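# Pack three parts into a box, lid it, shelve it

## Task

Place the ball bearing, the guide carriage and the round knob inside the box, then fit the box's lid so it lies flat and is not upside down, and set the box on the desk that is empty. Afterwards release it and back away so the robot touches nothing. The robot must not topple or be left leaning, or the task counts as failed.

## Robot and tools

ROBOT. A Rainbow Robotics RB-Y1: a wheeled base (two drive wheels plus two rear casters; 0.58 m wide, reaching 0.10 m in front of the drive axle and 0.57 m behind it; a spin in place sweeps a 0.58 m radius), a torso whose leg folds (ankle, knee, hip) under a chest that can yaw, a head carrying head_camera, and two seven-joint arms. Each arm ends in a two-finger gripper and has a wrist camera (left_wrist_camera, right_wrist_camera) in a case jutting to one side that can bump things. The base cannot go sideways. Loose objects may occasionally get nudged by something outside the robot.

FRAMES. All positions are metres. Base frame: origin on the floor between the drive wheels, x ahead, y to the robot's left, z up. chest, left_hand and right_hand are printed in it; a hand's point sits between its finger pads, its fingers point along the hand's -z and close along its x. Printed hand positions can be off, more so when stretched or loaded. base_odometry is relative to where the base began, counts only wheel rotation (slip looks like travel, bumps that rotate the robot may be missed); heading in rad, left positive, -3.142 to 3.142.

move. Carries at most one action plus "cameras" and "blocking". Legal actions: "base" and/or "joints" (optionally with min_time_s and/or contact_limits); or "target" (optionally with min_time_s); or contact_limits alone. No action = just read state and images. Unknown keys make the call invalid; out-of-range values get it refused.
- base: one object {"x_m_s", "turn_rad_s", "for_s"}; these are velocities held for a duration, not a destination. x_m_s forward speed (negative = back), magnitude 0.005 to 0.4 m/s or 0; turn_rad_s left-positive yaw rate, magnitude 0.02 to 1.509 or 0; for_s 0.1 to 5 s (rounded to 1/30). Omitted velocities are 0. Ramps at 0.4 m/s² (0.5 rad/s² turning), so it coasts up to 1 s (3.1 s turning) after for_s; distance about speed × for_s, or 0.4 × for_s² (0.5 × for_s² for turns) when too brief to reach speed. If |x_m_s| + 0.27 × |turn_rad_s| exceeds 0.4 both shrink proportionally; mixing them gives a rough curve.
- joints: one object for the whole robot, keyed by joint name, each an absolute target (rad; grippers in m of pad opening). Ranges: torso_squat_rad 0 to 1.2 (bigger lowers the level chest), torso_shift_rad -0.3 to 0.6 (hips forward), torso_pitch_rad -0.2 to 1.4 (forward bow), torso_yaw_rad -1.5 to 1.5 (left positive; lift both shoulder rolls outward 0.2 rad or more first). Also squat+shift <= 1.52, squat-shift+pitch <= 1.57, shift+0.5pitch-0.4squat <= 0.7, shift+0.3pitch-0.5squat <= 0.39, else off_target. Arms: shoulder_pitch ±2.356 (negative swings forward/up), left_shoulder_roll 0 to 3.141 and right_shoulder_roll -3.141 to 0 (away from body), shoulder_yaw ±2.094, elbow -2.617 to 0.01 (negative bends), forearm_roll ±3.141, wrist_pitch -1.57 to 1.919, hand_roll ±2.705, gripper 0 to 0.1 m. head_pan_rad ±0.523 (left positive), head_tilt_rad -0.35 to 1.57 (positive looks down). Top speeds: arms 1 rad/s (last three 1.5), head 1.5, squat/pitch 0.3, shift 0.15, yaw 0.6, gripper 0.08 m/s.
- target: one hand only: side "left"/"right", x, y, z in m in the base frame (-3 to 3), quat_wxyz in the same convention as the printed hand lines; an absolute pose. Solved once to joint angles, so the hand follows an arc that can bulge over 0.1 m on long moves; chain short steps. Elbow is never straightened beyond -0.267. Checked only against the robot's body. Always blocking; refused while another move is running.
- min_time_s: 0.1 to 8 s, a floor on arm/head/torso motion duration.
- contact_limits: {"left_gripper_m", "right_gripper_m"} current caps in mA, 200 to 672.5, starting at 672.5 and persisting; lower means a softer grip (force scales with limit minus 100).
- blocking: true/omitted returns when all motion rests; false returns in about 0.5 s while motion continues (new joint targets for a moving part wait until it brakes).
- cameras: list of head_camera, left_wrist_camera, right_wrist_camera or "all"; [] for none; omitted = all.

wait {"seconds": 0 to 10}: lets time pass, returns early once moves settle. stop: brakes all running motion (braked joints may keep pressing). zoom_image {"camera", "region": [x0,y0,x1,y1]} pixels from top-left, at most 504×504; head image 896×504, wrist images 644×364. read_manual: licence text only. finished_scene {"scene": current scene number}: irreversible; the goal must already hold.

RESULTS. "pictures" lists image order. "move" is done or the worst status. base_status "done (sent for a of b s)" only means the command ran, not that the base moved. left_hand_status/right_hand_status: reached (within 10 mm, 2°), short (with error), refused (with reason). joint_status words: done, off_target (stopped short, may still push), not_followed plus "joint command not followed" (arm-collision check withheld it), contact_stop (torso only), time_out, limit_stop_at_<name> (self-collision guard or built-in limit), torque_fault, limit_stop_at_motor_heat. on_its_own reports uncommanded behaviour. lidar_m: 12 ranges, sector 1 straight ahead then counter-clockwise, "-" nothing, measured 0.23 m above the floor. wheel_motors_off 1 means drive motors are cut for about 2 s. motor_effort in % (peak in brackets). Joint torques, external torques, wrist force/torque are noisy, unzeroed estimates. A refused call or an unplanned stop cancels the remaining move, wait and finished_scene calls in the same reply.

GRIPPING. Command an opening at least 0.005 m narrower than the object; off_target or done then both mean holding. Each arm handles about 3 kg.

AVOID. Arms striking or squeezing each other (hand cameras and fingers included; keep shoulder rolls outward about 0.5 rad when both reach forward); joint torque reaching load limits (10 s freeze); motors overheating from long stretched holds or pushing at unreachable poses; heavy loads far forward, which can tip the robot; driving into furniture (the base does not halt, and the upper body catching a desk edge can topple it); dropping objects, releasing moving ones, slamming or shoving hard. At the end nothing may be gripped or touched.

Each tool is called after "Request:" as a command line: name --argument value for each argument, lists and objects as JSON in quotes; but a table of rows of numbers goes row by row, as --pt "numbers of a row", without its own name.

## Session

Request:
move --cameras '["head_camera"]'

Scene clock: 0.00 s.
Joint torques (N m): no reading
External joint torques (N m): no reading
Wrist force (N): no reading
Wrist torque (N m): no reading
Wrist force, peak (N): no reading
base_odometry: x=+0.000 y=+0.000 heading=+0.000
lidar_m: 2.43 2.40 2.82 2.15 2.11 2.26 3.14 2.63 2.83 2.56 2.52 2.69
base_status: not commanded
joint_positions: torso_squat_rad=+0.350 torso_shift_rad=+0.000 torso_pitch_rad=+0.000 torso_yaw_rad=+0.000 left_shoulder_pitch_rad=-0.038 left_shoulder_roll_rad=+0.004 left_shoulder_yaw_rad=+0.042 left_elbow_rad=-0.269 left_forearm_roll_rad=-0.044 left_wrist_pitch_rad=+0.001 left_hand_roll_rad=-0.038 left_gripper_m=+0.099 right_shoulder_pitch_rad=+0.014 right_shoulder_roll_rad=-0.008 right_shoulder_yaw_rad=+0.025 right_elbow_rad=-0.104 right_forearm_roll_rad=-0.042 right_wrist_pitch_rad=-0.045 right_hand_roll_rad=+0.010 right_gripper_m=+0.099 head_pan_rad=+0.000 head_tilt_rad=+0.400
joint_status: not commanded
wheel_motors_off: 0
motor_effort: left_wheel=+0 right_wheel=+1
chest: x=-0.2280 y=+0.0004 z=+1.2475 quat_wxyz=(+1.000, +0.000, +0.000, +0.000) (m; base frame)
left_hand: x=-0.0707 y=+0.2270 z=+0.5793 quat_wxyz=(+0.988, +0.010, -0.151, -0.026) (m; base frame)
right_hand: x=-0.1770 y=-0.2252 z=+0.5650 quat_wxyz=(+0.998, -0.003, -0.068, -0.006) (m; base frame)
pictures: head_camera

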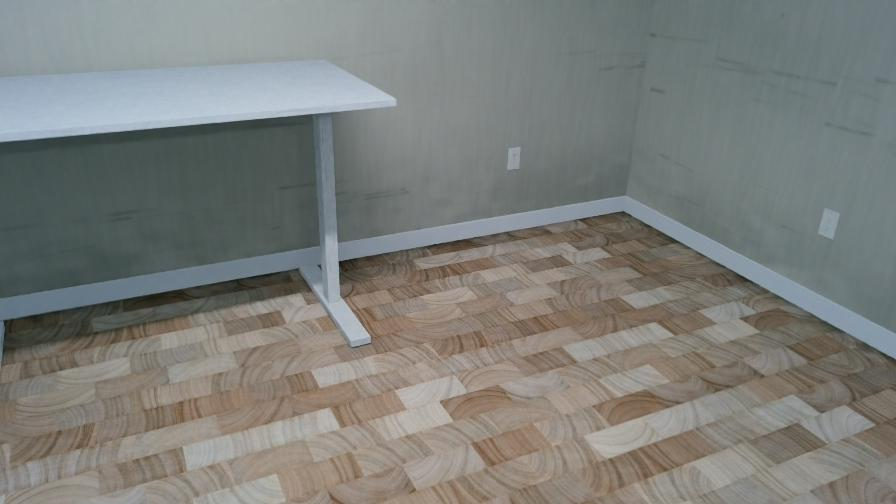

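Request:
move --joints '{"head_pan_rad": 0.52, "head_tilt_rad": 0.35}' --cameras '["head_camera"]'

Request:
move --base '{"turn_rad_s": 0.5, "for_s": 3.6}' --cameras '["head_camera"]'

Scene clock: 11.53 s.
Joint torques (N m): left_arm=[-3.68 1.03 0 -2.25 0.04 -0.48 0.03] | right_arm=[-0.81 -1.35 -0.42 0.26 -0.03 -0.11 0.09]
External joint torques (N m): left_arm=[-0.04 0.67 0 -0.34 0.03 0.16 0.04] | right_arm=[0.14 -0.7 -0.4 0.05 -0.05 0.19 0.09]
Wrist force (N): left_arm=[-8.4 -1.3 -5.7] | right_arm=[-0.5 4.4 -4.6]
Wrist torque (N m): left_arm=[-0.34 -0.38 0.34] | right_arm=[-0.45 0.26 0.15]
Wrist force, peak (N): left_arm=[-9.1 -1.5 -6.4] | right_arm=[-0.3 4.4 -5.4]
move: done
base_odometry: x=+0.000 y=+0.000 heading=+0.000
lidar_m: 2.44 2.39 2.82 2.15 2.10 2.23 3.13 2.63 2.83 2.57 2.52 2.67
base_status: not commanded
joint_positions: torso_squat_rad=+0.350 torso_shift_rad=+0.000 torso_pitch_rad=+0.000 torso_yaw_rad=+0.000 left_shoulder_pitch_rad=-0.038 left_shoulder_roll_rad=+0.004 left_shoulder_yaw_rad=+0.042 left_elbow_rad=-0.269 left_forearm_roll_rad=-0.044 left_wrist_pitch_rad=+0.001 left_hand_roll_rad=-0.038 left_gripper_m=+0.099 right_shoulder_pitch_rad=+0.014 right_shoulder_roll_rad=-0.008 right_shoulder_yaw_rad=+0.025 right_elbow_rad=-0.104 right_forearm_roll_rad=-0.042 right_wrist_pitch_rad=-0.045 right_hand_roll_rad=+0.010 right_gripper_m=+0.099 head_pan_rad=+0.520 head_tilt_rad=+0.350
joint_status: all done
wheel_motors_off: 0
motor_effort: left_wheel=+0(1) right_wheel=-1(2)
chest: x=-0.2280 y=+0.0004 z=+1.2475 quat_wxyz=(+1.000, +0.000, +0.000, +0.000) (m; base frame)
left_hand: x=-0.0707 y=+0.2270 z=+0.5793 quat_wxyz=(+0.988, +0.010, -0.151, -0.026) (m; base frame)
right_hand: x=-0.1770 y=-0.2252 z=+0.5650 quat_wxyz=(+0.998, -0.003, -0.068, -0.006) (m; base frame)
pictures: head_camera

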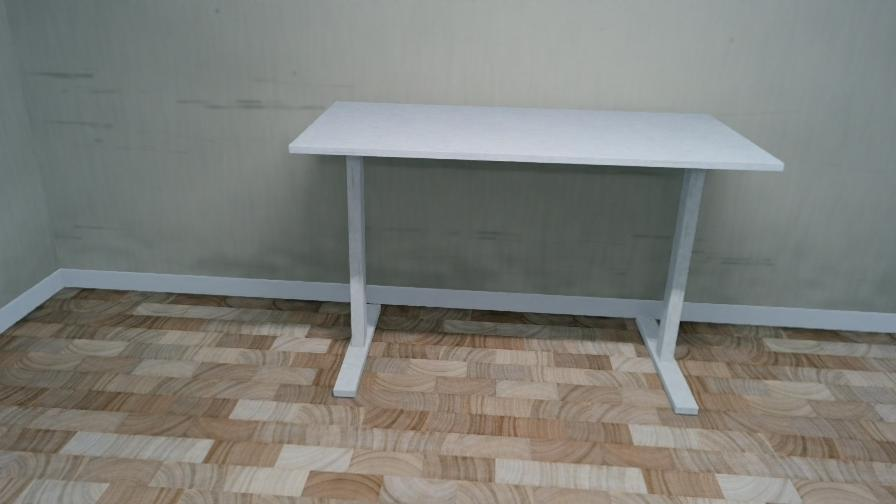

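Scene clock: 16.60 s.
Joint torques (N m): left_arm=[-4.28 0.86 0.25 -1.63 0.04 -0.41 0.11] | right_arm=[-0.48 -1.5 -0.63 0.21 -0.02 -0.12 0]
External joint torques (N m): left_arm=[-0.64 0.5 0.25 0.27 0.04 0.23 0.12] | right_arm=[0.47 -0.84 -0.61 0.01 -0.04 0.19 -0.01]
Wrist force (N): left_arm=[-8.1 -1.1 -6.7] | right_arm=[-0.5 4.0 -4.9]
Wrist torque (N m): left_arm=[-0.32 -0.32 0.33] | right_arm=[-0.41 0.27 0.17]
Wrist force, peak (N): left_arm=[-9.2 -1.5 -6.2] | right_arm=[-0.9 4.4 -5.3]
move: done
base_odometry: x=+0.000 y=+0.000 heading=+1.800
lidar_m: 2.10 2.10 2.48 3.05 2.81 2.86 2.53 2.53 3.01 2.44 2.41 2.39
base_status: done (sent for 3.6 of 3.6 s)
joint_positions: torso_squat_rad=+0.350 torso_shift_rad=+0.000 torso_pitch_rad=+0.000 torso_yaw_rad=+0.000 left_shoulder_pitch_rad=-0.038 left_shoulder_roll_rad=+0.004 left_shoulder_yaw_rad=+0.042 left_elbow_rad=-0.269 left_forearm_roll_rad=-0.044 left_wrist_pitch_rad=+0.001 left_hand_roll_rad=-0.038 left_gripper_m=+0.099 right_shoulder_pitch_rad=+0.014 right_shoulder_roll_rad=-0.008 right_shoulder_yaw_rad=+0.025 right_elbow_rad=-0.104 right_forearm_roll_rad=-0.042 right_wrist_pitch_rad=-0.045 right_hand_roll_rad=+0.010 right_gripper_m=+0.099 head_pan_rad=+0.520 head_tilt_rad=+0.350
joint_status: not commanded
wheel_motors_off: 0
motor_effort: left_wheel=+1(23) right_wheel=+8(36)
chest: x=-0.2280 y=+0.0004 z=+1.2475 quat_wxyz=(+1.000, +0.000, +0.000, +0.000) (m; base frame)
left_hand: x=-0.0707 y=+0.2270 z=+0.5793 quat_wxyz=(+0.988, +0.010, -0.151, -0.026) (m; base frame)
right_hand: x=-0.1770 y=-0.2252 z=+0.5650 quat_wxyz=(+0.998, -0.003, -0.068, -0.006) (m; base frame)
pictures: head_camera

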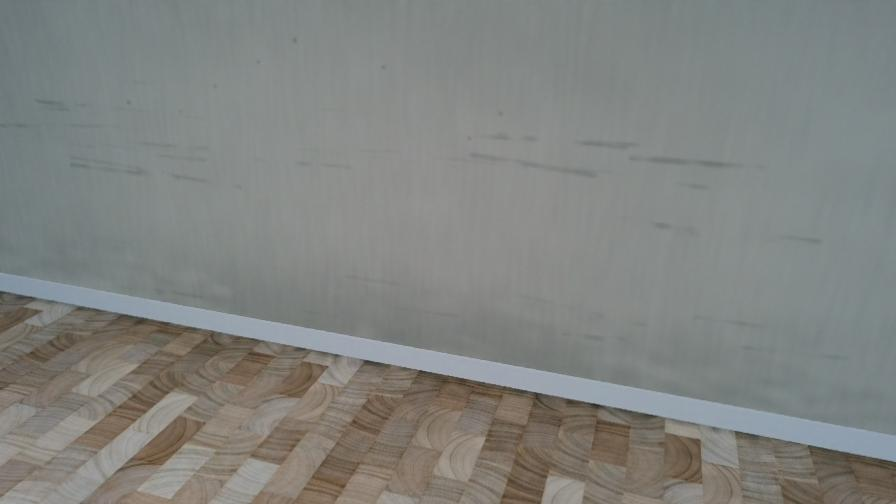

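Request:
move --base '{"turn_rad_s": 0.5, "for_s": 2.6}' --cameras '["head_camera"]'

Scene clock: 37.77 s.
Joint torques (N m): left_arm=[-3.33 1.24 -0.57 -1.85 0.05 -0.44 0.05] | right_arm=[-0.76 -1.52 -0.19 0.08 -0.1 -0.04 0.18]
External joint torques (N m): left_arm=[0.3 0.88 -0.58 0.05 0.04 0.2 0.07] | right_arm=[0.2 -0.87 -0.17 -0.13 -0.12 0.26 0.17]
Wrist force (N): left_arm=[-8.7 -1.3 -5.6] | right_arm=[-0.6 3.4 -4.8]
Wrist torque (N m): left_arm=[-0.29 -0.41 0.32] | right_arm=[-0.34 0.23 0.14]
Wrist force, peak (N): left_arm=[-9.4 -1.4 -6.3] | right_arm=[0.0 4.9 -5.5]
move: done
base_odometry: x=+0.000 y=+0.000 heading=+3.099
lidar_m: 3.09 2.62 2.82 2.60 2.51 2.61 2.45 2.41 2.93 2.18 2.09 2.21
base_status: done (sent for 2.6 of 2.6 s)
joint_positions: torso_squat_rad=+0.350 torso_shift_rad=+0.000 torso_pitch_rad=+0.000 torso_yaw_rad=+0.000 left_shoulder_pitch_rad=-0.038 left_shoulder_roll_rad=+0.004 left_shoulder_yaw_rad=+0.042 left_elbow_rad=-0.269 left_forearm_roll_rad=-0.044 left_wrist_pitch_rad=+0.001 left_hand_roll_rad=-0.038 left_gripper_m=+0.099 right_shoulder_pitch_rad=+0.014 right_shoulder_roll_rad=-0.008 right_shoulder_yaw_rad=+0.025 right_elbow_rad=-0.104 right_forearm_roll_rad=-0.042 right_wrist_pitch_rad=-0.045 right_hand_roll_rad=+0.010 right_gripper_m=+0.099 head_pan_rad=+0.520 head_tilt_rad=+0.350
joint_status: not commanded
wheel_motors_off: 0
motor_effort: left_wheel=+2(13) right_wheel=+11(32)
chest: x=-0.2280 y=+0.0004 z=+1.2475 quat_wxyz=(+1.000, +0.000, +0.000, +0.000) (m; base frame)
left_hand: x=-0.0707 y=+0.2270 z=+0.5793 quat_wxyz=(+0.988, +0.010, -0.151, -0.026) (m; base frame)
right_hand: x=-0.1770 y=-0.2252 z=+0.5650 quat_wxyz=(+0.998, -0.003, -0.068, -0.006) (m; base frame)
pictures: head_camera

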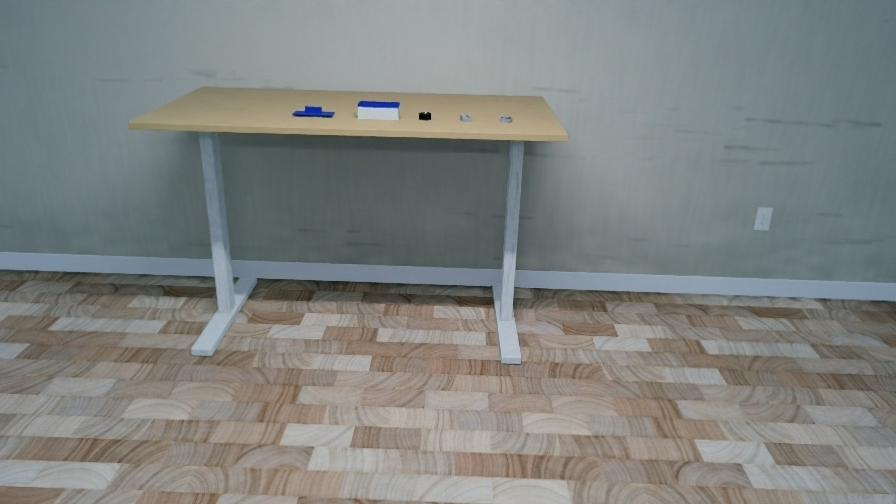

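Request:
zoom_image --camera "head_camera" --region '[120, 70, 580, 370]'

Request:
zoom_image --camera "head_camera" --region '[280, 80, 530, 145]'

Scaled by 1.096 from the camera's 896x504 image, which has a finer 1280x720 frame.

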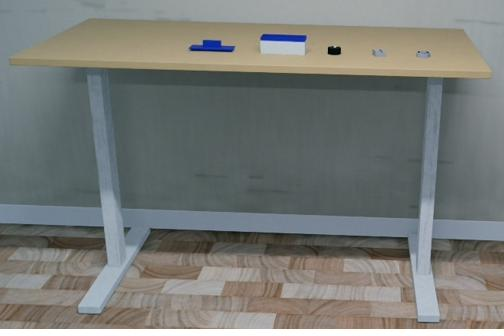

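Scaled by 2.016 from the camera's 896x504 image, which has a finer 1280x720 frame.

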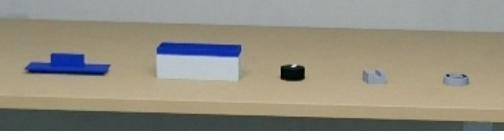

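Request:
move --base '{"turn_rad_s": 0.5, "for_s": 1.45}' --joints '{"left_shoulder_roll_rad": 0.7, "right_shoulder_roll_rad": -0.7, "left_elbow_rad": -1.5, "right_elbow_rad": -1.5, "head_pan_rad": 0.0, "head_tilt_rad": 0.3}' --min_time_s 2.0 --cameras '["head_camera"]'

Scene clock: 136.23 s.
Joint torques (N m): left_arm=[-11.13 13.08 6.59 -7.85 0.31 -0.54 0.13] | right_arm=[-9.49 -15.02 -7.31 -7.45 -0.02 -1.17 0.03]
External joint torques (N m): left_arm=[-0.18 0.85 -0.55 -0.35 0.23 0.8 0.15] | right_arm=[0.81 -2.36 0 -0.04 -0.12 0.3 -0.01]
Wrist force (N): left_arm=[-11.0 -5.2 0.0] | right_arm=[-4.4 7.5 1.0]
Wrist torque (N m): left_arm=[-0.06 -0.56 0.33] | right_arm=[-0.65 0.02 0.17]
Wrist force, peak (N): left_arm=[-11.8 -5.5 0.2] | right_arm=[-5.2 8.4 1.2]
move: done
base_odometry: x=+0.000 y=+0.000 heading=-2.451
lidar_m: 2.82 2.95 2.52 2.51 2.86 2.43 2.39 2.49 2.11 2.12 2.42 2.62
base_status: done (sent for 1.47 of 1.47 s)
joint_positions: torso_squat_rad=+0.350 torso_shift_rad=+0.000 torso_pitch_rad=+0.000 torso_yaw_rad=+0.000 left_shoulder_pitch_rad=-0.038 left_shoulder_roll_rad=+0.700 left_shoulder_yaw_rad=+0.042 left_elbow_rad=-1.500 left_forearm_roll_rad=-0.044 left_wrist_pitch_rad=+0.001 left_hand_roll_rad=-0.038 left_gripper_m=+0.099 right_shoulder_pitch_rad=+0.014 right_shoulder_roll_rad=-0.700 right_shoulder_yaw_rad=+0.025 right_elbow_rad=-1.500 right_forearm_roll_rad=-0.042 right_wrist_pitch_rad=-0.045 right_hand_roll_rad=+0.010 right_gripper_m=+0.099 head_pan_rad=+0.000 head_tilt_rad=+0.300
joint_status: all done
wheel_motors_off: 0
motor_effort: left_wheel=+2(12) right_wheel=+8(32)
chest: x=-0.2280 y=+0.0004 z=+1.2475 quat_wxyz=(+1.000, +0.000, +0.000, +0.000) (m; base frame)
left_hand: x=+0.2973 y=+0.4500 z=+1.0986 quat_wxyz=(+0.660, +0.290, -0.648, -0.246) (m; base frame)
right_hand: x=+0.2822 y=-0.4258 z=+1.0600 quat_wxyz=(+0.684, -0.228, -0.652, +0.236) (m; base frame)
pictures: head_camera

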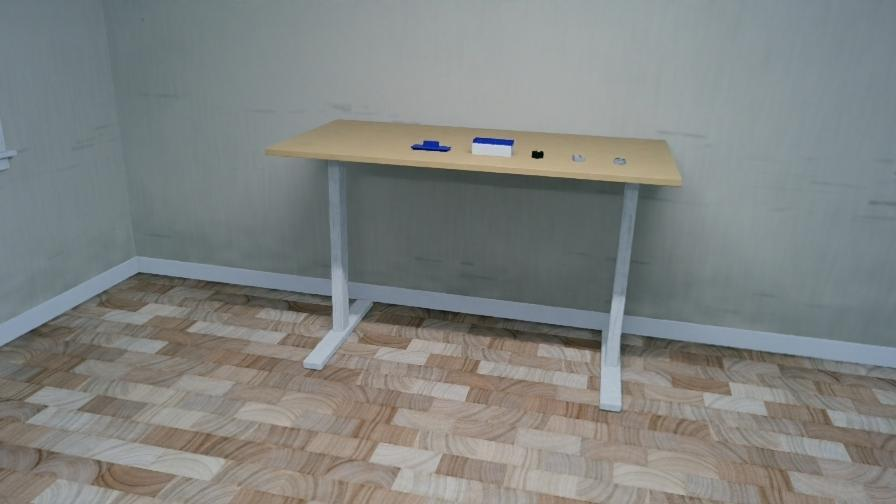

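Request:
move --base '{"x_m_s": 0.35, "for_s": 3.94}' --joints '{"left_shoulder_pitch_rad": -0.763, "left_shoulder_roll_rad": 1.251, "left_shoulder_yaw_rad": -0.398, "left_elbow_rad": -1.872, "left_forearm_roll_rad": 1.513, "left_wrist_pitch_rad": 1.919, "left_hand_roll_rad": 0.715, "right_shoulder_pitch_rad": -1.0, "right_shoulder_roll_rad": -1.4, "right_shoulder_yaw_rad": 0.6, "right_elbow_rad": -2.1, "right_forearm_roll_rad": -1.6, "right_wrist_pitch_rad": 1.6, "right_hand_roll_rad": 0.2}' --min_time_s 3.0 --cameras '["head_camera"]'

Scene clock: 151.83 s.
Joint torques (N m): left_arm=[-14.74 11.44 7.89 -0.94 -0.06 0.23 0.02] | right_arm=[-14.09 -12.67 -9.09 0.75 0.34 -0.29 0.25]
External joint torques (N m): left_arm=[-0.89 0.62 -0.96 -0.11 -0.09 0.29 0.02] | right_arm=[-0.45 -3.31 0.17 -0.46 -0.19 0.17 0.24]
Wrist force (N): left_arm=[-6.4 -0.8 -6.1] | right_arm=[-1.1 5.1 -4.4]
Wrist torque (N m): left_arm=[-0.33 -0.27 0.30] | right_arm=[-0.42 0.22 0.16]
Wrist force, peak (N): left_arm=[-12.0 -5.6 0.6] | right_arm=[-4.6 8.8 0.3]
move: done
base_odometry: x=-1.061 y=-0.878 heading=-2.450
lidar_m: 1.72 1.46 2.20 2.18 2.52 3.70 3.77 2.88 2.44 2.43 2.01 1.35
base_status: done (sent for 3.93 of 3.93 s)
joint_positions: torso_squat_rad=+0.350 torso_shift_rad=+0.000 torso_pitch_rad=+0.000 torso_yaw_rad=+0.000 left_shoulder_pitch_rad=-0.763 left_shoulder_roll_rad=+1.251 left_shoulder_yaw_rad=-0.398 left_elbow_rad=-1.872 left_forearm_roll_rad=+1.513 left_wrist_pitch_rad=+1.919 left_hand_roll_rad=+0.715 left_gripper_m=+0.099 right_shoulder_pitch_rad=-1.000 right_shoulder_roll_rad=-1.399 right_shoulder_yaw_rad=+0.600 right_elbow_rad=-2.100 right_forearm_roll_rad=-1.600 right_wrist_pitch_rad=+1.600 right_hand_roll_rad=+0.200 right_gripper_m=+0.099 head_pan_rad=+0.000 head_tilt_rad=+0.300
joint_status: all done
wheel_motors_off: 0
motor_effort: left_wheel=+4(26) right_wheel=-5(41)
chest: x=-0.2279 y=+0.0004 z=+1.2475 quat_wxyz=(+1.000, +0.000, +0.000, +0.000) (m; base frame)
left_hand: x=+0.1200 y=+0.3199 z=+1.1498 quat_wxyz=(+1.000, +0.000, +0.000, +0.000) (m; base frame)
right_hand: x=+0.1340 y=-0.2478 z=+1.1957 quat_wxyz=(+0.826, -0.037, -0.132, +0.547) (m; base frame)
pictures: head_camera

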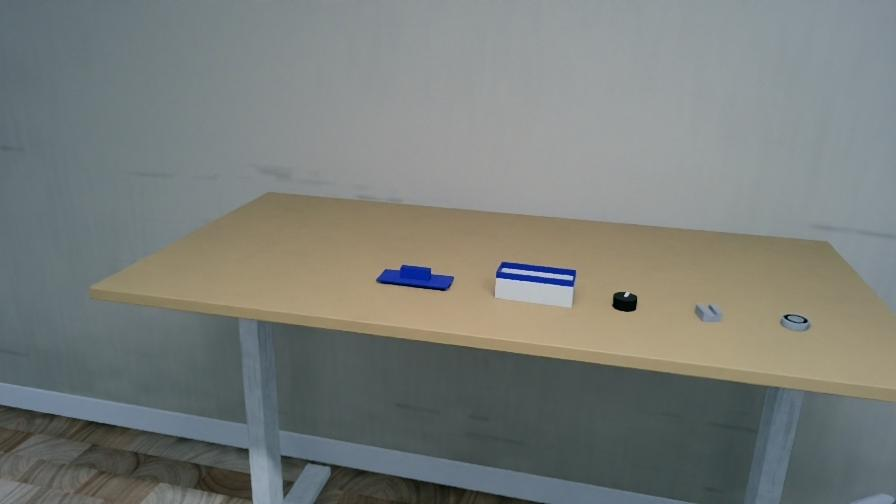

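Request:
zoom_image --camera "head_camera" --region '[360, 240, 660, 360]'

Request:
zoom_image --camera "head_camera" --region '[590, 270, 890, 390]'

Scaled by 1.680 from the camera's 896x504 image, which has a finer 1280x720 frame.

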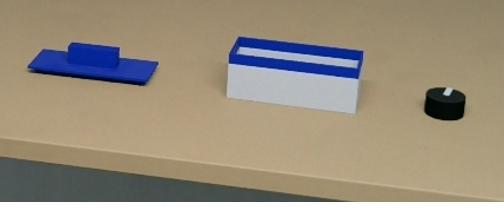

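Scaled by 1.680 from the camera's 896x504 image, which has a finer 1280x720 frame.

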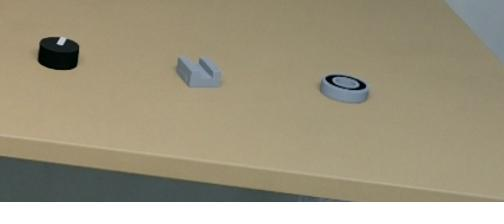

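Request:
zoom_image --camera "head_camera" --region '[90, 270, 290, 350]'

Request:
zoom_image --camera "head_camera" --region '[560, 320, 760, 400]'

Scaled by 2.520 from the camera's 896x504 image, which has a finer 1280x720 frame.

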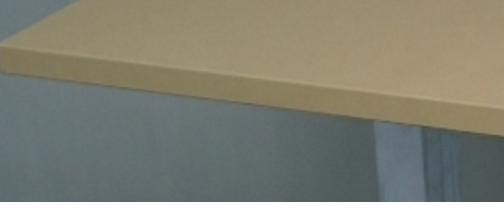

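Scaled by 2.520 from the camera's 896x504 image, which has a finer 1280x720 frame.

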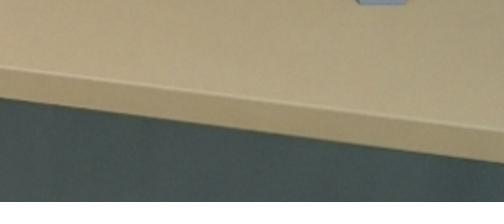

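Request:
move --base '{"turn_rad_s": -0.3, "for_s": 0.72}' --joints '{"torso_pitch_rad": 0.3, "torso_yaw_rad": 0.3, "right_shoulder_pitch_rad": -1.471, "right_shoulder_roll_rad": -1.568, "right_shoulder_yaw_rad": 0.871, "right_elbow_rad": -2.162, "right_forearm_roll_rad": -1.793, "right_wrist_pitch_rad": 1.719, "right_hand_roll_rad": 0.238, "head_pan_rad": -0.3, "head_tilt_rad": 0.1}' --min_time_s 2.0 --cameras '["head_camera"]'

Scene clock: 223.90 s.
Joint torques (N m): left_arm=[-12.75 13.26 7.77 -1.5 0.33 0.71 0.14] | right_arm=[-13.13 -10.43 -7.73 0.94 -0.08 0.21 0.3]
External joint torques (N m): left_arm=[-1.25 0.23 -0.99 -0.1 0.1 0.28 0.13] | right_arm=[-0.78 -3.48 1 -0.61 -0.31 0.27 0.3]
Wrist force (N): left_arm=[-5.1 -1.5 -5.8] | right_arm=[-0.3 3.6 -5.1]
Wrist torque (N m): left_arm=[-0.34 -0.23 0.27] | right_arm=[-0.36 0.23 0.13]
Wrist force, peak (N): left_arm=[-7.3 -1.3 -6.7] | right_arm=[-0.1 5.5 -5.5]
move: done
base_odometry: x=-1.061 y=-0.878 heading=-2.670
lidar_m: 1.72 1.49 2.28 2.19 2.28 3.15 3.69 3.40 2.53 2.44 2.40 1.36
base_status: done (sent for 0.73 of 0.73 s)
joint_positions: torso_squat_rad=+0.350 torso_shift_rad=+0.000 torso_pitch_rad=+0.300 torso_yaw_rad=+0.300 left_shoulder_pitch_rad=-0.763 left_shoulder_roll_rad=+1.251 left_shoulder_yaw_rad=-0.398 left_elbow_rad=-1.872 left_forearm_roll_rad=+1.513 left_wrist_pitch_rad=+1.919 left_hand_roll_rad=+0.715 left_gripper_m=+0.099 right_shoulder_pitch_rad=-1.471 right_shoulder_roll_rad=-1.567 right_shoulder_yaw_rad=+0.871 right_elbow_rad=-2.162 right_forearm_roll_rad=-1.793 right_wrist_pitch_rad=+1.719 right_hand_roll_rad=+0.238 right_gripper_m=+0.099 head_pan_rad=-0.300 head_tilt_rad=+0.100
joint_status: all done
wheel_motors_off: 0
motor_effort: left_wheel=-2(21) right_wheel=-9(33)
chest: x=-0.1365 y=+0.0004 z=+1.2337 quat_wxyz=(+0.978, +0.022, +0.148, +0.148) (m; base frame)
left_hand: x=+0.0621 y=+0.4084 z=+1.0700 quat_wxyz=(+0.978, +0.022, +0.148, +0.148) (m; base frame)
right_hand: x=+0.2401 y=-0.1596 z=+1.1399 quat_wxyz=(+0.707, -0.001, +0.000, +0.707) (m; base frame)
pictures: head_camera

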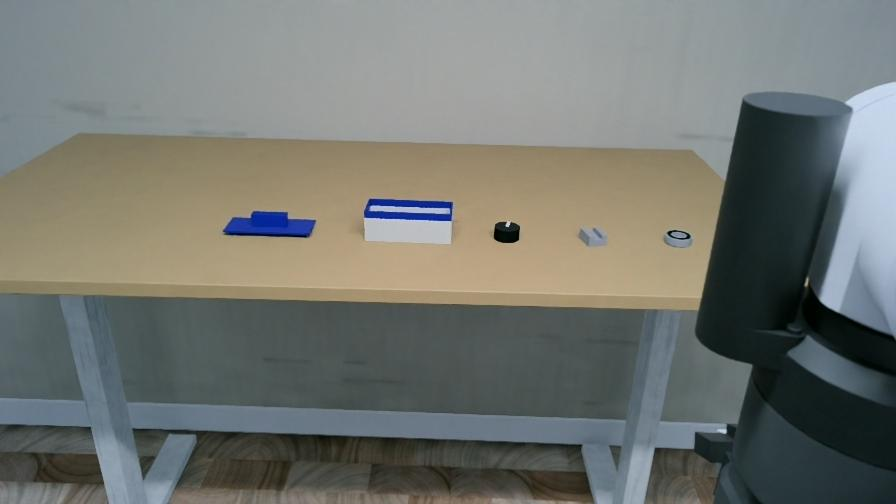

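Request:
move --base '{"x_m_s": 0.25, "for_s": 2.6}' --joints '{"head_pan_rad": 0.0, "head_tilt_rad": 0.6}' --cameras '["head_camera"]'

Scene clock: 235.67 s.
Joint torques (N m): left_arm=[-12.33 14.1 7.72 -1.22 0.08 0.9 0.17] | right_arm=[-12.72 -9.43 -8.12 1.12 0.02 0.24 0.11]
External joint torques (N m): left_arm=[-0.82 1.06 -1.04 0.18 -0.15 0.47 0.16] | right_arm=[-0.36 -2.48 0.6 -0.43 -0.21 0.3 0.11]
Wrist force (N): left_arm=[-4.7 -1.4 -5.8] | right_arm=[0.2 3.7 -5.3]
Wrist torque (N m): left_arm=[-0.32 -0.18 0.29] | right_arm=[-0.37 0.27 0.17]
Wrist force, peak (N): left_arm=[-5.6 -1.7 -6.6] | right_arm=[0.9 4.4 -5.3]
move: done
base_odometry: x=-1.640 y=-1.173 heading=-2.670
lidar_m: 1.06 1.12 0.97 2.18 2.29 3.17 4.35 3.42 2.52 2.44 1.50 0.77
base_status: done (sent for 2.6 of 2.6 s)
joint_positions: torso_squat_rad=+0.350 torso_shift_rad=+0.000 torso_pitch_rad=+0.300 torso_yaw_rad=+0.300 left_shoulder_pitch_rad=-0.763 left_shoulder_roll_rad=+1.251 left_shoulder_yaw_rad=-0.398 left_elbow_rad=-1.872 left_forearm_roll_rad=+1.513 left_wrist_pitch_rad=+1.919 left_hand_roll_rad=+0.715 left_gripper_m=+0.099 right_shoulder_pitch_rad=-1.471 right_shoulder_roll_rad=-1.568 right_shoulder_yaw_rad=+0.871 right_elbow_rad=-2.162 right_forearm_roll_rad=-1.793 right_wrist_pitch_rad=+1.719 right_hand_roll_rad=+0.238 right_gripper_m=+0.099 head_pan_rad=+0.000 head_tilt_rad=+0.600
joint_status: all done
wheel_motors_off: 0
motor_effort: left_wheel=-2(26) right_wheel=+2(31)
chest: x=-0.1364 y=+0.0004 z=+1.2337 quat_wxyz=(+0.978, +0.022, +0.148, +0.148) (m; base frame)
left_hand: x=+0.0621 y=+0.4084 z=+1.0700 quat_wxyz=(+0.978, +0.022, +0.148, +0.148) (m; base frame)
right_hand: x=+0.2401 y=-0.1597 z=+1.1399 quat_wxyz=(+0.707, -0.001, +0.000, +0.707) (m; base frame)
pictures: head_camera

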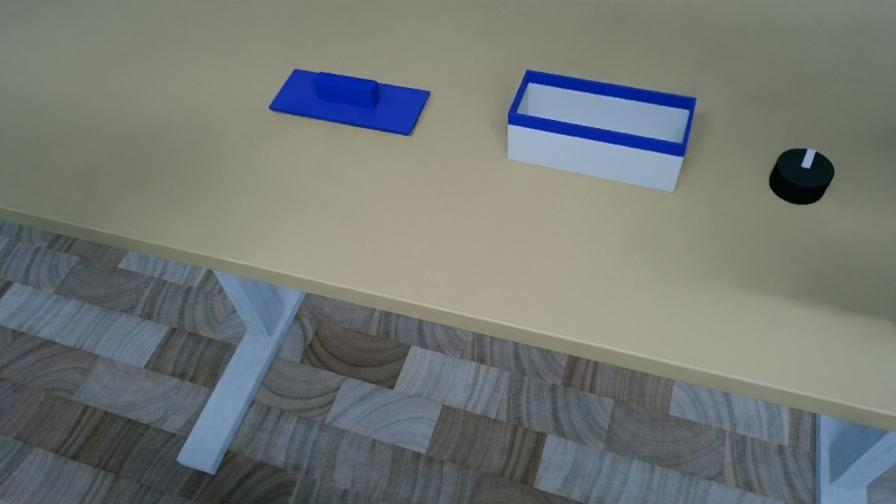

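Request:
zoom_image --camera "head_camera" --region '[100, 200, 300, 320]'

Request:
zoom_image --camera "head_camera" --region '[600, 300, 800, 420]'

Request:
zoom_image --camera "head_camera" --region '[490, 50, 850, 230]'

Scaled by 2.520 from the camera's 896x504 image, which has a finer 1280x720 frame.

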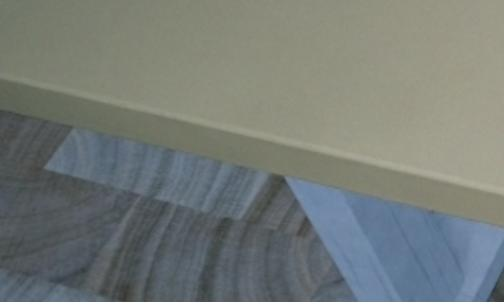

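Scaled by 2.520 from the camera's 896x504 image, which has a finer 1280x720 frame.

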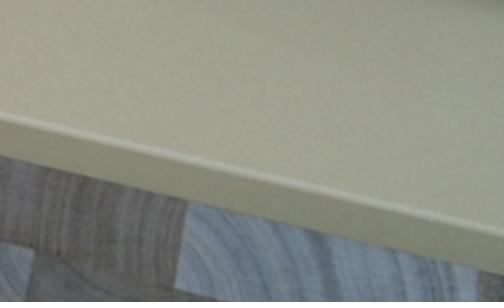

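Scaled by 1.400 from the camera's 896x504 image, which has a finer 1280x720 frame.

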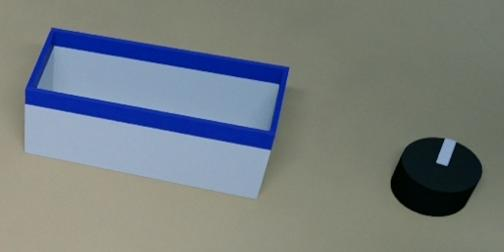

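Request:
move --base '{"x_m_s": 0.2, "for_s": 1.06}' --joints '{"head_pan_rad": 0.0, "head_tilt_rad": 0.75}' --cameras '["head_camera", "right_wrist_camera"]'

Scene clock: 280.50 s.
Joint torques (N m): left_arm=[-12.65 13.37 7.9 -1.37 0.28 0.77 0.3] | right_arm=[-12.15 -9.69 -8.55 1.4 0 0.18 0.36]
External joint torques (N m): left_arm=[-1.15 0.33 -0.86 0.03 0.05 0.34 0.28] | right_arm=[0.2 -2.74 0.17 -0.15 -0.23 0.24 0.36]
Wrist force (N): left_arm=[-5.1 -1.4 -6.2] | right_arm=[0.3 3.5 -4.8]
Wrist torque (N m): left_arm=[-0.28 -0.18 0.33] | right_arm=[-0.35 0.29 0.14]
Wrist force, peak (N): left_arm=[-5.5 -1.7 -6.7] | right_arm=[1.2 4.3 -5.7]
move: done
base_odometry: x=-1.830 y=-1.270 heading=-2.670
lidar_m: 0.85 0.91 0.86 2.18 2.29 3.17 4.56 3.42 2.51 2.46 0.62 0.64
base_status: done (sent for 1.07 of 1.07 s)
joint_positions: torso_squat_rad=+0.350 torso_shift_rad=+0.000 torso_pitch_rad=+0.300 torso_yaw_rad=+0.300 left_shoulder_pitch_rad=-0.763 left_shoulder_roll_rad=+1.251 left_shoulder_yaw_rad=-0.398 left_elbow_rad=-1.872 left_forearm_roll_rad=+1.513 left_wrist_pitch_rad=+1.919 left_hand_roll_rad=+0.715 left_gripper_m=+0.099 right_shoulder_pitch_rad=-1.471 right_shoulder_roll_rad=-1.568 right_shoulder_yaw_rad=+0.871 right_elbow_rad=-2.162 right_forearm_roll_rad=-1.793 right_wrist_pitch_rad=+1.719 right_hand_roll_rad=+0.238 right_gripper_m=+0.099 head_pan_rad=+0.000 head_tilt_rad=+0.750
joint_status: all done
wheel_motors_off: 0
motor_effort: left_wheel=-3(15) right_wheel=+3(27)
chest: x=-0.1364 y=+0.0004 z=+1.2336 quat_wxyz=(+0.978, +0.022, +0.148, +0.148) (m; base frame)
left_hand: x=+0.0621 y=+0.4084 z=+1.0700 quat_wxyz=(+0.978, +0.022, +0.148, +0.148) (m; base frame)
right_hand: x=+0.2402 y=-0.1597 z=+1.1399 quat_wxyz=(+0.707, -0.001, +0.001, +0.707) (m; base frame)
pictures: head_camera, right_wrist_camera

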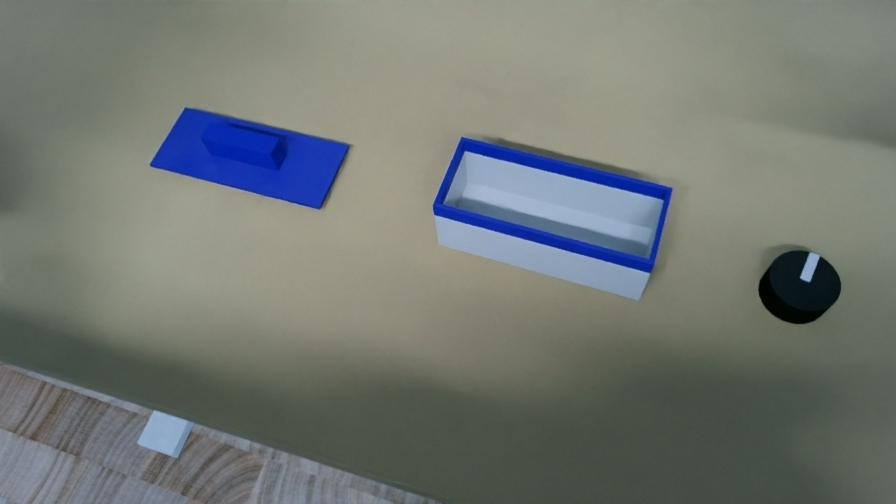

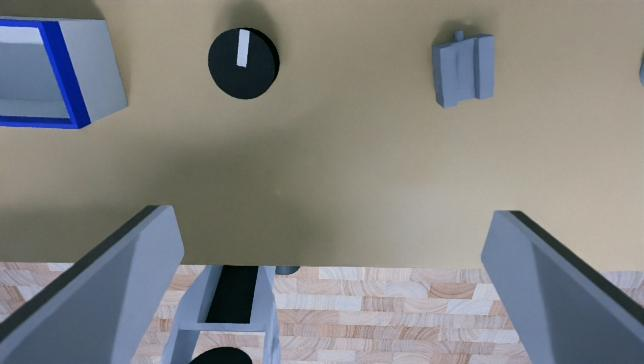

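Request:
zoom_image --camera "right_wrist_camera" --region '[400, 0, 530, 130]'

Request:
zoom_image --camera "head_camera" --region '[420, 120, 690, 310]'

Scaled by 3.877 from the camera's 644x364 image, which has a finer 1265x715 frame.

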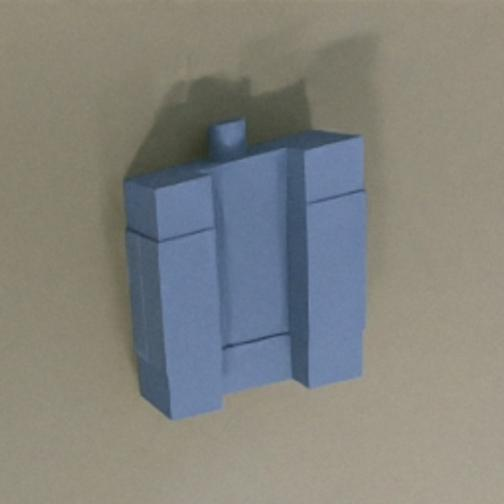

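Scaled by 1.867 from the camera's 896x504 image, which has a finer 1280x720 frame.

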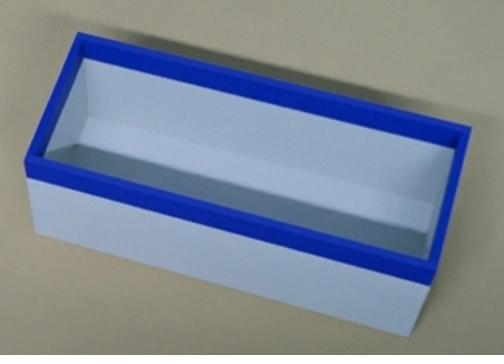

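Request:
move --target '{"side": "right", "x": 0.23, "y": -0.36, "z": 1.13, "quat_wxyz": [0.7071, 0, 0, 0.7071]}' --min_time_s 1.5 --cameras '["right_wrist_camera", "head_camera"]'

Scene clock: 356.87 s.
Joint torques (N m): left_arm=[-12.22 14.43 7.97 -1.49 0.06 0.62 0.12] | right_arm=[-3.41 -13.03 -7.94 3.8 -0.18 0.15 -0.05]
External joint torques (N m): left_arm=[-0.71 1.39 -0.79 -0.09 -0.17 0.19 0.1] | right_arm=[0.89 -2.87 0.52 0.54 -0.38 0.24 -0.05]
Wrist force (N): left_arm=[-5.6 -2.1 -6.0] | right_arm=[0.3 4.5 -4.9]
Wrist torque (N m): left_arm=[-0.24 -0.25 0.28] | right_arm=[-0.48 0.30 0.15]
Wrist force, peak (N): left_arm=[-5.5 -1.7 -6.5] | right_arm=[0.6 4.2 -6.1]
move: done
base_odometry: x=-1.830 y=-1.270 heading=-2.670
lidar_m: 0.85 0.90 0.85 2.17 2.28 3.18 4.56 3.43 2.53 2.45 0.61 0.63
base_status: not commanded
joint_positions: torso_squat_rad=+0.350 torso_shift_rad=+0.000 torso_pitch_rad=+0.300 torso_yaw_rad=+0.300 left_shoulder_pitch_rad=-0.763 left_shoulder_roll_rad=+1.251 left_shoulder_yaw_rad=-0.398 left_elbow_rad=-1.872 left_forearm_roll_rad=+1.513 left_wrist_pitch_rad=+1.919 left_hand_roll_rad=+0.715 left_gripper_m=+0.099 right_shoulder_pitch_rad=-1.247 right_shoulder_roll_rad=-2.282 right_shoulder_yaw_rad=+1.095 right_elbow_rad=-2.068 right_forearm_roll_rad=-1.952 right_wrist_pitch_rad=+1.338 right_hand_roll_rad=+1.063 right_gripper_m=+0.099 head_pan_rad=+0.000 head_tilt_rad=+0.750
joint_status: all done
wheel_motors_off: 0
motor_effort: left_wheel=-3(3) right_wheel=+2(5)
chest: x=-0.1364 y=+0.0004 z=+1.2336 quat_wxyz=(+0.978, +0.022, +0.148, +0.148) (m; base frame)
left_hand: x=+0.0621 y=+0.4084 z=+1.0700 quat_wxyz=(+0.978, +0.022, +0.148, +0.148) (m; base frame)
right_hand: x=+0.2301 y=-0.3598 z=+1.1300 quat_wxyz=(+0.707, +0.000, +0.000, +0.707) (m; base frame)
right_hand_status: reached (checked arc, planned for 1.5 s): 0 mm and 0.0 deg off.
pictures: head_camera, right_wrist_camera

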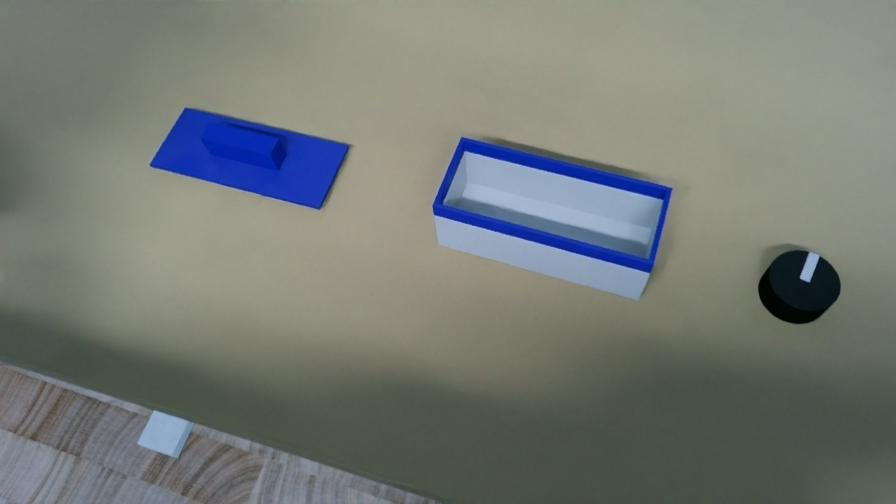

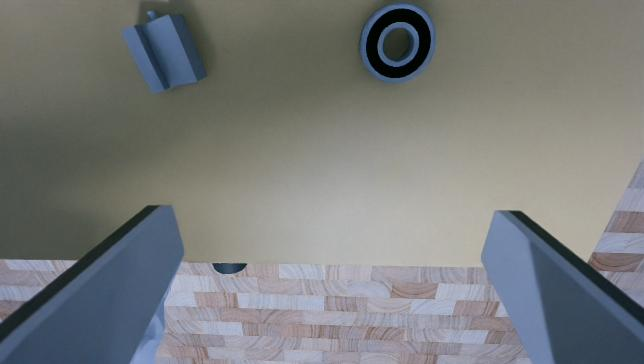

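Request:
move --target '{"side": "right", "x": 0.28, "y": -0.401, "z": 1.06, "quat_wxyz": [0.7071, 0, 0, 0.7071]}' --min_time_s 1.5 --cameras '["right_wrist_camera"]'

Scene clock: 379.93 s.
Joint torques (N m): left_arm=[-12.98 13.89 7.91 -1.26 0.27 0.7 0.15] | right_arm=[-5.36 -13.48 -7.68 3.51 0.37 0.07 0.12]
External joint torques (N m): left_arm=[-1.48 0.85 -0.86 0.14 0.05 0.27 0.14] | right_arm=[1.24 -0.31 1.05 0.79 0.18 0.17 0.12]
Wrist force (N): left_arm=[-5.4 -2.4 -6.2] | right_arm=[0.2 4.1 -4.8]
Wrist torque (N m): left_arm=[-0.18 -0.22 0.28] | right_arm=[-0.43 0.28 0.13]
Wrist force, peak (N): left_arm=[-5.9 -1.5 -6.4] | right_arm=[-0.1 4.2 -5.7]
move: done
base_odometry: x=-1.830 y=-1.270 heading=-2.670
lidar_m: 0.86 0.90 0.85 2.18 2.27 3.17 4.55 3.43 2.54 2.45 0.59 0.61
base_status: not commanded
joint_positions: torso_squat_rad=+0.350 torso_shift_rad=+0.000 torso_pitch_rad=+0.300 torso_yaw_rad=+0.300 left_shoulder_pitch_rad=-0.763 left_shoulder_roll_rad=+1.251 left_shoulder_yaw_rad=-0.398 left_elbow_rad=-1.872 left_forearm_roll_rad=+1.513 left_wrist_pitch_rad=+1.919 left_hand_roll_rad=+0.715 left_gripper_m=+0.099 right_shoulder_pitch_rad=-1.163 right_shoulder_roll_rad=-2.087 right_shoulder_yaw_rad=+1.236 right_elbow_rad=-1.789 right_forearm_roll_rad=-1.867 right_wrist_pitch_rad=+1.191 right_hand_roll_rad=+1.217 right_gripper_m=+0.099 head_pan_rad=+0.000 head_tilt_rad=+0.750
joint_status: all done
wheel_motors_off: 0
motor_effort: left_wheel=-3(4) right_wheel=+3(5)
chest: x=-0.1364 y=+0.0004 z=+1.2336 quat_wxyz=(+0.978, +0.022, +0.148, +0.148) (m; base frame)
left_hand: x=+0.0621 y=+0.4084 z=+1.0700 quat_wxyz=(+0.978, +0.022, +0.148, +0.148) (m; base frame)
right_hand: x=+0.2800 y=-0.4009 z=+1.0601 quat_wxyz=(+0.707, +0.000, +0.000, +0.707) (m; base frame)
right_hand_status: reached (checked arc, planned for 1.5 s): 0 mm and 0.0 deg off.
pictures: right_wrist_camera

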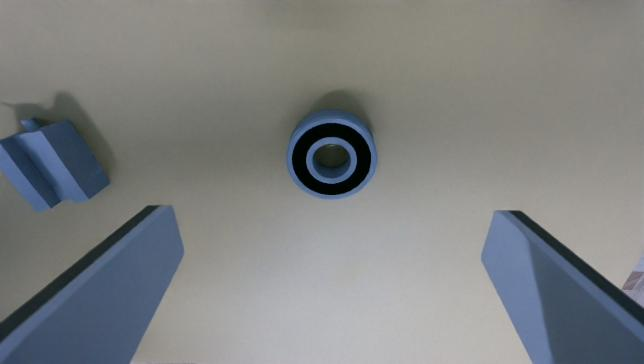

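Request:
move --target '{"side": "right", "x": 0.2818, "y": -0.4005, "z": 1.01, "quat_wxyz": [0.7071, 0, 0, 0.7071]}' --min_time_s 1.2 --cameras '["right_wrist_camera"]'

Request:
move --target '{"side": "right", "x": 0.2818, "y": -0.4005, "z": 0.9835, "quat_wxyz": [0.7071, 0, 0, 0.7071]}' --min_time_s 1.2 --cameras '["right_wrist_camera"]'

Scene clock: 402.67 s.
Joint torques (N m): left_arm=[-12.31 13.66 7.56 -1.51 0.43 0.88 0.23] | right_arm=[-5.94 -14.87 -7.39 3.27 0.39 0.06 -0.06]
External joint torques (N m): left_arm=[-0.81 0.62 -1.2 -0.11 0.2 0.45 0.22] | right_arm=[1.27 -0.76 0.94 0.86 0.22 0.16 -0.06]
Wrist force (N): left_arm=[-5.1 -1.8 -5.6] | right_arm=[0.3 3.9 -5.0]
Wrist torque (N m): left_arm=[-0.25 -0.20 0.31] | right_arm=[-0.38 0.30 0.16]
Wrist force, peak (N): left_arm=[-5.3 -1.4 -6.7] | right_arm=[0.4 4.3 -5.7]
move: done
base_odometry: x=-1.830 y=-1.270 heading=-2.670
lidar_m: 0.85 0.89 0.86 2.18 2.25 3.16 4.57 3.42 2.55 2.45 0.61 0.63
base_status: not commanded
joint_positions: torso_squat_rad=+0.350 torso_shift_rad=+0.000 torso_pitch_rad=+0.300 torso_yaw_rad=+0.300 left_shoulder_pitch_rad=-0.763 left_shoulder_roll_rad=+1.251 left_shoulder_yaw_rad=-0.398 left_elbow_rad=-1.872 left_forearm_roll_rad=+1.513 left_wrist_pitch_rad=+1.919 left_hand_roll_rad=+0.715 left_gripper_m=+0.099 right_shoulder_pitch_rad=-1.107 right_shoulder_roll_rad=-2.007 right_shoulder_yaw_rad=+1.314 right_elbow_rad=-1.765 right_forearm_roll_rad=-1.816 right_wrist_pitch_rad=+1.054 right_hand_roll_rad=+1.198 right_gripper_m=+0.099 head_pan_rad=+0.000 head_tilt_rad=+0.750
joint_status: all done
wheel_motors_off: 0
motor_effort: left_wheel=-2(3) right_wheel=+3(5)
chest: x=-0.1364 y=+0.0004 z=+1.2336 quat_wxyz=(+0.978, +0.022, +0.148, +0.148) (m; base frame)
left_hand: x=+0.0621 y=+0.4084 z=+1.0700 quat_wxyz=(+0.978, +0.022, +0.148, +0.148) (m; base frame)
right_hand: x=+0.2817 y=-0.4004 z=+1.0103 quat_wxyz=(+0.707, +0.000, +0.000, +0.707) (m; base frame)
right_hand_status: reached (checked arc, planned for 1.2 s): 0 mm and 0.0 deg off.
pictures: right_wrist_camera

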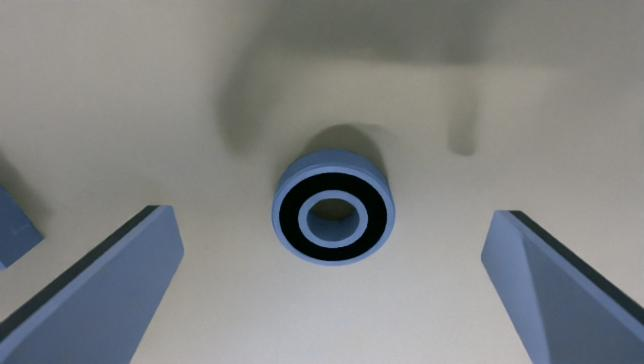

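Scene clock: 404.20 s.
Joint torques (N m): left_arm=[-12.57 13.53 7.7 -1.2 0.28 0.85 0.11] | right_arm=[-6.12 -14.72 -6.75 3 0.41 -0.09 -0.07]
External joint torques (N m): left_arm=[-1.06 0.49 -1.06 0.2 0.05 0.42 0.09] | right_arm=[1.41 -0.11 1.31 0.75 0.24 0.01 -0.07]
Wrist force (N): left_arm=[-5.0 -1.8 -5.8] | right_arm=[0.1 4.2 -4.8]
Wrist torque (N m): left_arm=[-0.23 -0.18 0.28] | right_arm=[-0.53 0.32 0.14]
Wrist force, peak (N): left_arm=[-5.2 -1.7 -6.5] | right_arm=[-0.1 4.4 -5.3]
move: done
base_odometry: x=-1.830 y=-1.270 heading=-2.670
lidar_m: 0.85 0.91 0.85 2.18 2.27 3.16 4.56 3.43 2.55 2.46 0.60 0.63
base_status: not commanded
joint_positions: torso_squat_rad=+0.350 torso_shift_rad=+0.000 torso_pitch_rad=+0.300 torso_yaw_rad=+0.300 left_shoulder_pitch_rad=-0.763 left_shoulder_roll_rad=+1.251 left_shoulder_yaw_rad=-0.398 left_elbow_rad=-1.872 left_forearm_roll_rad=+1.513 left_wrist_pitch_rad=+1.919 left_hand_roll_rad=+0.715 left_gripper_m=+0.099 right_shoulder_pitch_rad=-1.076 right_shoulder_roll_rad=-1.958 right_shoulder_yaw_rad=+1.350 right_elbow_rad=-1.740 right_forearm_roll_rad=-1.789 right_wrist_pitch_rad=+0.986 right_hand_roll_rad=+1.188 right_gripper_m=+0.099 head_pan_rad=+0.000 head_tilt_rad=+0.750
joint_status: all done
wheel_motors_off: 0
motor_effort: left_wheel=-3(3) right_wheel=+5(5)
chest: x=-0.1364 y=+0.0004 z=+1.2336 quat_wxyz=(+0.978, +0.022, +0.148, +0.148) (m; base frame)
left_hand: x=+0.0621 y=+0.4084 z=+1.0700 quat_wxyz=(+0.978, +0.022, +0.148, +0.148) (m; base frame)
right_hand: x=+0.2819 y=-0.4004 z=+0.9837 quat_wxyz=(+0.707, +0.000, +0.000, +0.707) (m; base frame)
right_hand_status: reached (checked arc, planned for 1.2 s): 0 mm and 0.0 deg off.
pictures: right_wrist_camera

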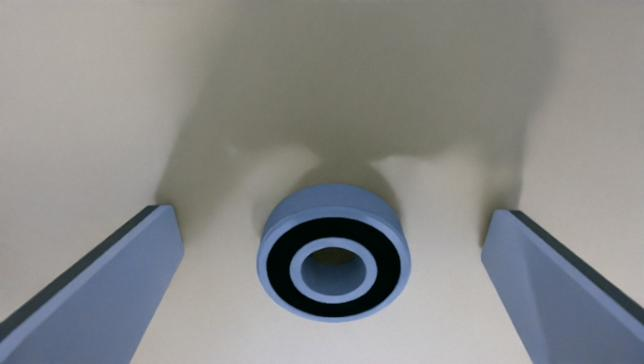

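Request:
move --cameras '["head_camera", "right_wrist_camera"]'

Scene clock: 448.80 s.
Joint torques (N m): left_arm=[-11.98 14.33 7.77 -1.2 0.37 0.74 0] | right_arm=[-6.1 -15.39 -6.74 2.94 0.4 -0.15 -0.12]
External joint torques (N m): left_arm=[-0.48 1.29 -0.99 0.2 0.14 0.31 -0.01] | right_arm=[1.43 -0.79 1.32 0.69 0.23 -0.06 -0.12]
Wrist force (N): left_arm=[-4.7 -1.4 -6.1] | right_arm=[-0.2 3.6 -5.1]
Wrist torque (N m): left_arm=[-0.32 -0.15 0.26] | right_arm=[-0.41 0.26 0.15]
Wrist force, peak (N): left_arm=[-5.5 -1.8 -6.5] | right_arm=[-0.3 4.7 -5.6]
base_odometry: x=-1.830 y=-1.270 heading=-2.670
lidar_m: 0.85 0.89 0.85 2.18 2.27 3.17 4.57 3.41 2.54 2.46 0.62 0.63
base_status: not commanded
joint_positions: torso_squat_rad=+0.350 torso_shift_rad=+0.000 torso_pitch_rad=+0.300 torso_yaw_rad=+0.300 left_shoulder_pitch_rad=-0.763 left_shoulder_roll_rad=+1.251 left_shoulder_yaw_rad=-0.398 left_elbow_rad=-1.872 left_forearm_roll_rad=+1.513 left_wrist_pitch_rad=+1.919 left_hand_roll_rad=+0.715 left_gripper_m=+0.099 right_shoulder_pitch_rad=-1.076 right_shoulder_roll_rad=-1.958 right_shoulder_yaw_rad=+1.350 right_elbow_rad=-1.740 right_forearm_roll_rad=-1.789 right_wrist_pitch_rad=+0.986 right_hand_roll_rad=+1.188 right_gripper_m=+0.099 head_pan_rad=+0.000 head_tilt_rad=+0.750
joint_status: all done
wheel_motors_off: 0
motor_effort: left_wheel=-3(3) right_wheel=+4(5)
chest: x=-0.1364 y=+0.0004 z=+1.2336 quat_wxyz=(+0.978, +0.022, +0.148, +0.148) (m; base frame)
left_hand: x=+0.0621 y=+0.4084 z=+1.0700 quat_wxyz=(+0.978, +0.022, +0.148, +0.148) (m; base frame)
right_hand: x=+0.2819 y=-0.4004 z=+0.9837 quat_wxyz=(+0.707, +0.000, +0.000, +0.707) (m; base frame)
right_hand_status: reached (checked arc, planned for 1.2 s): 0 mm and 0.0 deg off.
pictures: head_camera, right_wrist_camera

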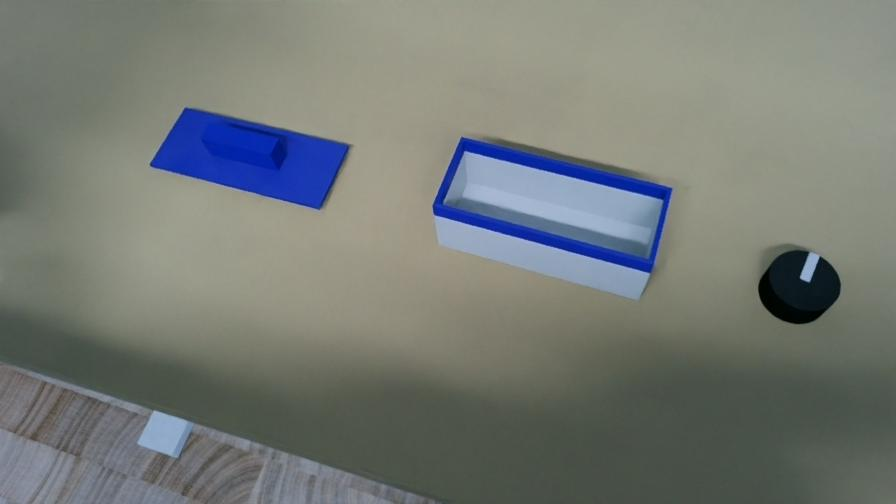

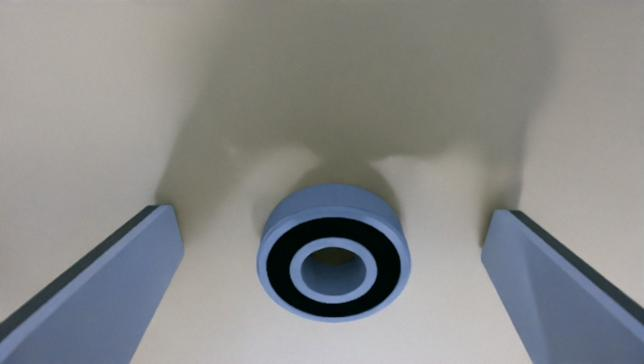

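Request:
move --joints '{"right_gripper_m": 0.036}' --cameras '["right_wrist_camera"]'

Scene clock: 454.60 s.
Joint torques (N m): left_arm=[-12.01 14.15 7.22 -1.47 0.23 0.67 0.02] | right_arm=[-6.05 -15.21 -6.98 3.07 0.27 0.06 -0.22]
External joint torques (N m): left_arm=[-0.5 1.11 -1.55 -0.07 0 0.24 0] | right_arm=[1.47 -0.61 1.07 0.82 0.1 0.15 -0.22]
Wrist force (N): left_arm=[-4.7 -2.2 -6.7] | right_arm=[0.1 3.3 -4.9]
Wrist torque (N m): left_arm=[-0.22 -0.16 0.34] | right_arm=[-0.35 0.23 0.20]
Wrist force, peak (N): left_arm=[-5.6 -1.8 -6.9] | right_arm=[0.2 3.8 -5.6]
move: off_target
base_odometry: x=-1.830 y=-1.270 heading=-2.670
lidar_m: 0.86 0.89 0.85 2.18 2.27 3.17 4.57 3.43 2.54 2.45 0.61 0.62
base_status: not commanded
joint_positions: torso_squat_rad=+0.350 torso_shift_rad=+0.000 torso_pitch_rad=+0.300 torso_yaw_rad=+0.300 left_shoulder_pitch_rad=-0.763 left_shoulder_roll_rad=+1.251 left_shoulder_yaw_rad=-0.398 left_elbow_rad=-1.872 left_forearm_roll_rad=+1.513 left_wrist_pitch_rad=+1.919 left_hand_roll_rad=+0.715 left_gripper_m=+0.099 right_shoulder_pitch_rad=-1.076 right_shoulder_roll_rad=-1.958 right_shoulder_yaw_rad=+1.350 right_elbow_rad=-1.740 right_forearm_roll_rad=-1.789 right_wrist_pitch_rad=+0.986 right_hand_roll_rad=+1.188 right_gripper_m=+0.045 head_pan_rad=+0.000 head_tilt_rad=+0.750
joint_status: right_gripper_m off_target (ended at +0.045, target +0.036)
wheel_motors_off: 0
motor_effort: left_wheel=-2(3) right_wheel=+2(5)
chest: x=-0.1364 y=+0.0004 z=+1.2336 quat_wxyz=(+0.978, +0.022, +0.148, +0.148) (m; base frame)
left_hand: x=+0.0621 y=+0.4084 z=+1.0700 quat_wxyz=(+0.978, +0.022, +0.148, +0.148) (m; base frame)
right_hand: x=+0.2819 y=-0.4004 z=+0.9837 quat_wxyz=(+0.707, +0.000, +0.000, +0.707) (m; base frame)
pictures: right_wrist_camera

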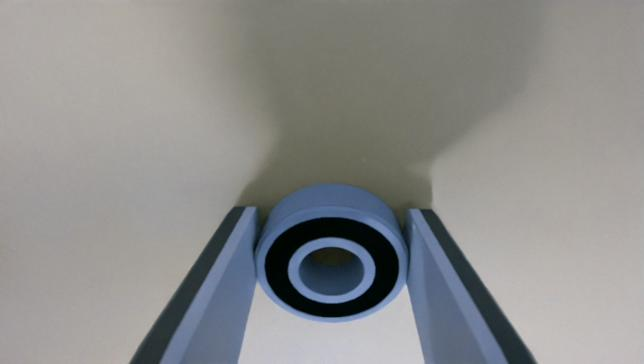

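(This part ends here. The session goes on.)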